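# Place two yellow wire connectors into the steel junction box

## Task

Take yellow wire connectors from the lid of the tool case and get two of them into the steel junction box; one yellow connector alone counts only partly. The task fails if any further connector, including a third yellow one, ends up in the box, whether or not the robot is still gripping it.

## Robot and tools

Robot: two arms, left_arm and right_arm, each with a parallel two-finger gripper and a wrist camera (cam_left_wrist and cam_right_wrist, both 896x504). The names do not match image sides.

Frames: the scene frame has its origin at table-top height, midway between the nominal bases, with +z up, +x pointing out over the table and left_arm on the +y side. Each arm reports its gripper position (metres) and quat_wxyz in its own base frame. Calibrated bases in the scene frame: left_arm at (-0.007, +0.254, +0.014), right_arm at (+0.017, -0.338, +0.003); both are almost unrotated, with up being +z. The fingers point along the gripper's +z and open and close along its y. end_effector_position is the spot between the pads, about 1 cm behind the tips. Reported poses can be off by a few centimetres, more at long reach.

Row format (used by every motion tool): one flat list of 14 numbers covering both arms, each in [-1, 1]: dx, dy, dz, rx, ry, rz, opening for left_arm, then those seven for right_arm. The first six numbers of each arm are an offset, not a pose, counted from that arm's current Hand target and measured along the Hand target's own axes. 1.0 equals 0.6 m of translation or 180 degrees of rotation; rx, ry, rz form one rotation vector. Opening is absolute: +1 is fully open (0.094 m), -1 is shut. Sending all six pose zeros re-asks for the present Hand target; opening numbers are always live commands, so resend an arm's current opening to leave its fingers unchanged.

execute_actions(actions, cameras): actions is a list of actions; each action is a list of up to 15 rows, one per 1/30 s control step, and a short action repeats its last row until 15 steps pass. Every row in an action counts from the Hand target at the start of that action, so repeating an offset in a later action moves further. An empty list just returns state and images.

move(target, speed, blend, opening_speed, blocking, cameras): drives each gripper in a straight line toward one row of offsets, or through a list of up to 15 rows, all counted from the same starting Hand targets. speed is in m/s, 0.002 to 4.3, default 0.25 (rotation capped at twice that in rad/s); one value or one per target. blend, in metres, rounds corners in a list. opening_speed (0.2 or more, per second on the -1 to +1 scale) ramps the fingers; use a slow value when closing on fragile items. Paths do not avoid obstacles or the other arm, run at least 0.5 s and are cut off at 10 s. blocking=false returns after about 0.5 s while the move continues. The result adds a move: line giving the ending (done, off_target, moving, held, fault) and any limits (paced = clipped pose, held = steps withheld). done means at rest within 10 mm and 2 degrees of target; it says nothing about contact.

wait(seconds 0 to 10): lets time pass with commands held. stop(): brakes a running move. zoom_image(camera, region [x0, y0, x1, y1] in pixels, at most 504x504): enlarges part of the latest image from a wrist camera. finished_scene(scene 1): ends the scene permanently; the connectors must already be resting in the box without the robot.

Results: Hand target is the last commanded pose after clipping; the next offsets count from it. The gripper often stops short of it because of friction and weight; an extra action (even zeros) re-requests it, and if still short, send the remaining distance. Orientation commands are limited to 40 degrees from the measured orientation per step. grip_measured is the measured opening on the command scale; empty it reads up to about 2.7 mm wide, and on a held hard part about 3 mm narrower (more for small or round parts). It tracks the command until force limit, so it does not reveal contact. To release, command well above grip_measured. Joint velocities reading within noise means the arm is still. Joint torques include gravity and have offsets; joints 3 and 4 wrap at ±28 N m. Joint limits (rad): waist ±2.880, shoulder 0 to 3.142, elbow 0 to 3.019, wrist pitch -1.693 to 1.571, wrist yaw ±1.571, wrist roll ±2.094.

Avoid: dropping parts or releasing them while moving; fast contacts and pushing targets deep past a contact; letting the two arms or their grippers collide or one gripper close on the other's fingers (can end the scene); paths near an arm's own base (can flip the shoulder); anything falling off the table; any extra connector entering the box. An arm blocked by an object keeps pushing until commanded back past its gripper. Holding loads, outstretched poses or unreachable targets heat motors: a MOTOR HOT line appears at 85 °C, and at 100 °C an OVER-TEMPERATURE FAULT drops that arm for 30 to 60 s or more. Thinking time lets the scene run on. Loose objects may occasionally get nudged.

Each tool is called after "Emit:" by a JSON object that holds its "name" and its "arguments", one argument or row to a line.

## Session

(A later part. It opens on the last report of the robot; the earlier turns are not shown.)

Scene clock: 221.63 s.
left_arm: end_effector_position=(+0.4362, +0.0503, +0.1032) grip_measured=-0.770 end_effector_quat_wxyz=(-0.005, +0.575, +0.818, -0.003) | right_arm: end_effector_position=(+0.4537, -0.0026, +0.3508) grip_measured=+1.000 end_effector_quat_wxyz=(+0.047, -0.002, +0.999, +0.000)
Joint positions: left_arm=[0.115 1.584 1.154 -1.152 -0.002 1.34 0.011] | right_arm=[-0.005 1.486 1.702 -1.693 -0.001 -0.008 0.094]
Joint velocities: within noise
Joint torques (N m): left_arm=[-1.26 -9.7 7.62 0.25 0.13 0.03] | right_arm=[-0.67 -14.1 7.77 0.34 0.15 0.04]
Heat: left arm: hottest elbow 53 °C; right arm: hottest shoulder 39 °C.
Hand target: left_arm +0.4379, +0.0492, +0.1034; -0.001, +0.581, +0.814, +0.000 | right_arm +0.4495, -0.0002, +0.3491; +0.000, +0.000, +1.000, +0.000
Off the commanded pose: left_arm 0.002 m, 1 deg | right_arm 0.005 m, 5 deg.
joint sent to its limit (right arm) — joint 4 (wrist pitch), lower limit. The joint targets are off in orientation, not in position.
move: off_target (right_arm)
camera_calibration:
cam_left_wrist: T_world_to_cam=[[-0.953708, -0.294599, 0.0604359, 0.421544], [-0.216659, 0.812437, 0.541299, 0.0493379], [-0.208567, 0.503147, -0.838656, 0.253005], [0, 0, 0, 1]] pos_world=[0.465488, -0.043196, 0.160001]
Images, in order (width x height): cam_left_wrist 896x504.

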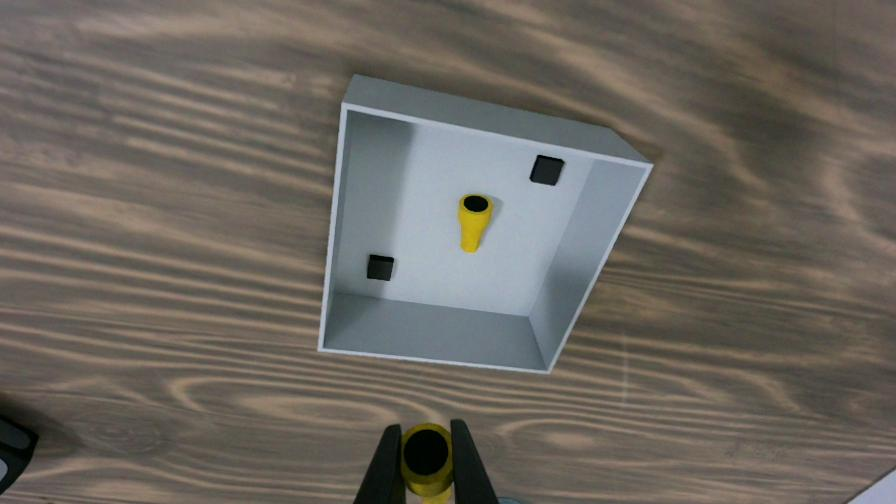

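Emit:
{"name": "move", "arguments": {
  "target": [
    [0,0,0.14,0,0,0,-0.9,0,0,0,0,0,0,1],
    [0,0,0.14,0,0,0,-0.6,0,0,0,0,0,0,1]
  ],
  "cameras": ["cam_left_wrist"],
  "speed": 0.12,
  "opening_speed": 0.6
}}

Emit:
{"name": "move", "arguments": {
  "target": [0,0,-0.25,0,0,0,-0.6,0,0,0,0,0,0,1],
  "cameras": ["cam_left_wrist"]
}}

Scene clock: 231.87 s.
left_arm: end_effector_position=(+0.4382, +0.0506, +0.0226) grip_measured=-0.602 end_effector_quat_wxyz=(-0.002, +0.575, +0.818, +0.000) | right_arm: end_effector_position=(+0.4537, -0.0026, +0.3508) grip_measured=+1.000 end_effector_quat_wxyz=(+0.047, -0.002, +0.999, +0.000)
Joint positions: left_arm=[0.115 1.695 1.051 -0.929 -0.002 1.34 0.019] | right_arm=[-0.005 1.486 1.702 -1.693 -0.001 -0.008 0.094]
Joint velocities: within noise
Joint torques (N m): left_arm=[-1.2 -9.76 6.53 0.27 0.13 0.03] | right_arm=[-0.73 -14.1 7.76 0.32 0.15 0.05]
Heat: left arm: hottest elbow 52 °C; right arm: hottest shoulder 39 °C.
Hand target: left_arm +0.4379, +0.0493, +0.0194; -0.001, +0.581, +0.814, +0.000 | right_arm +0.4495, -0.0002, +0.3491; +0.000, +0.000, +1.000, +0.000
Off the commanded pose: left_arm 0.004 m, 1 deg | right_arm 0.005 m, 5 deg.
joint sent to its limit (right arm) — joint 4 (wrist pitch), lower limit. The joint targets are off in orientation, not in position.
move: off_target (right_arm)
camera_calibration:
cam_left_wrist: T_world_to_cam=[[-0.95445, -0.293903, 0.0514489, 0.428911], [-0.220925, 0.812018, 0.540202, 0.0950595], [-0.200545, 0.504229, -0.839961, 0.182183], [0, 0, 0, 1]] pos_world=[0.46691, -0.0429939, 0.0796084]
Images, in order (width x height): cam_left_wrist 896x504.

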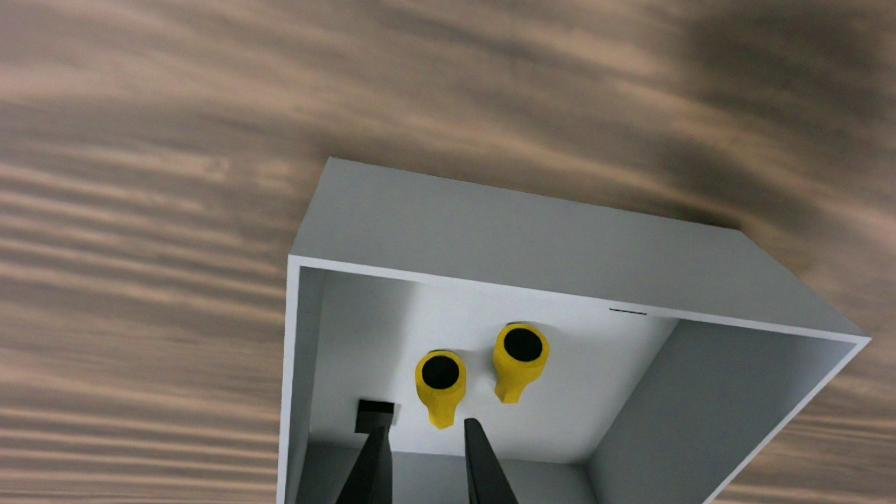

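Scene clock: 233.23 s.
left_arm: end_effector_position=(+0.4187, +0.0483, +0.1504) grip_measured=-0.602 end_effector_quat_wxyz=(-0.017, +0.575, +0.818, -0.014) | right_arm: end_effector_position=(+0.4537, -0.0026, +0.3508) grip_measured=+1.000 end_effector_quat_wxyz=(+0.047, -0.002, +0.999, +0.000)
Joint positions: left_arm=[0.115 1.515 1.206 -1.306 -0.002 1.34 0.019] | right_arm=[-0.005 1.486 1.702 -1.693 -0.001 -0.008 0.094]
Joint velocities: within noise
Joint torques (N m): left_arm=[-1.26 -8.76 12.57 -0.47 0.12 0.02] | right_arm=[-0.67 -14.1 7.76 0.32 0.15 0.04]
Heat: left arm: hottest elbow 52 °C; right arm: hottest shoulder 39 °C.
Hand target: left_arm +0.4380, +0.0492, +0.1695; -0.001, +0.581, +0.814, +0.000 | right_arm +0.4495, -0.0002, +0.3491; +0.000, +0.000, +1.000, +0.000
Off the commanded pose: left_arm 0.027 m, 3 deg | right_arm 0.005 m, 5 deg.
joint sent to its limit (right arm) — joint 4 (wrist pitch), lower limit. The joint targets are off in orientation, not in position.
move: off_target (left_arm, right_arm)
camera_calibration:
cam_left_wrist: T_world_to_cam=[[-0.951406, -0.293574, 0.0929543, 0.395532], [-0.198126, 0.814659, 0.545047, 0.0131886], [-0.235738, 0.500145, -0.833236, 0.300673], [0, 0, 0, 1]] pos_world=[0.449805, -0.0450061, 0.206577]
Images, in order (width x height): cam_left_wrist 896x504.

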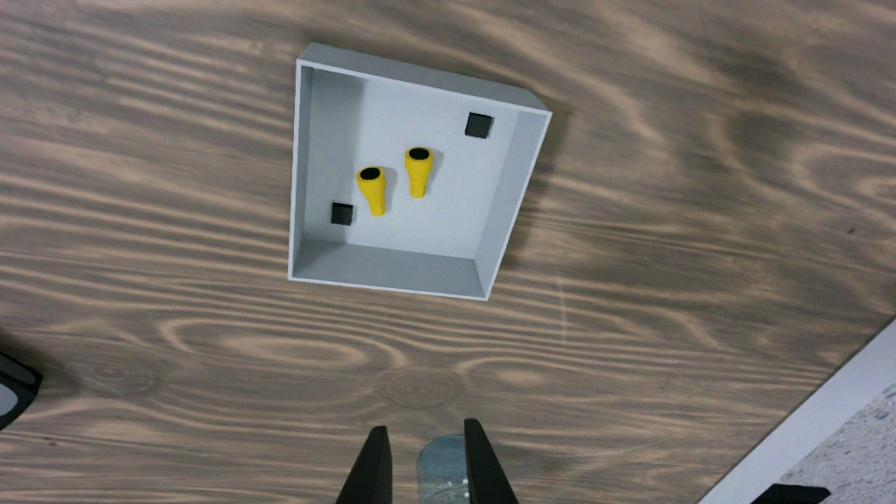

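Emit:
{"name": "finished_scene", "arguments": {

}}

The scene is finished: the task was done.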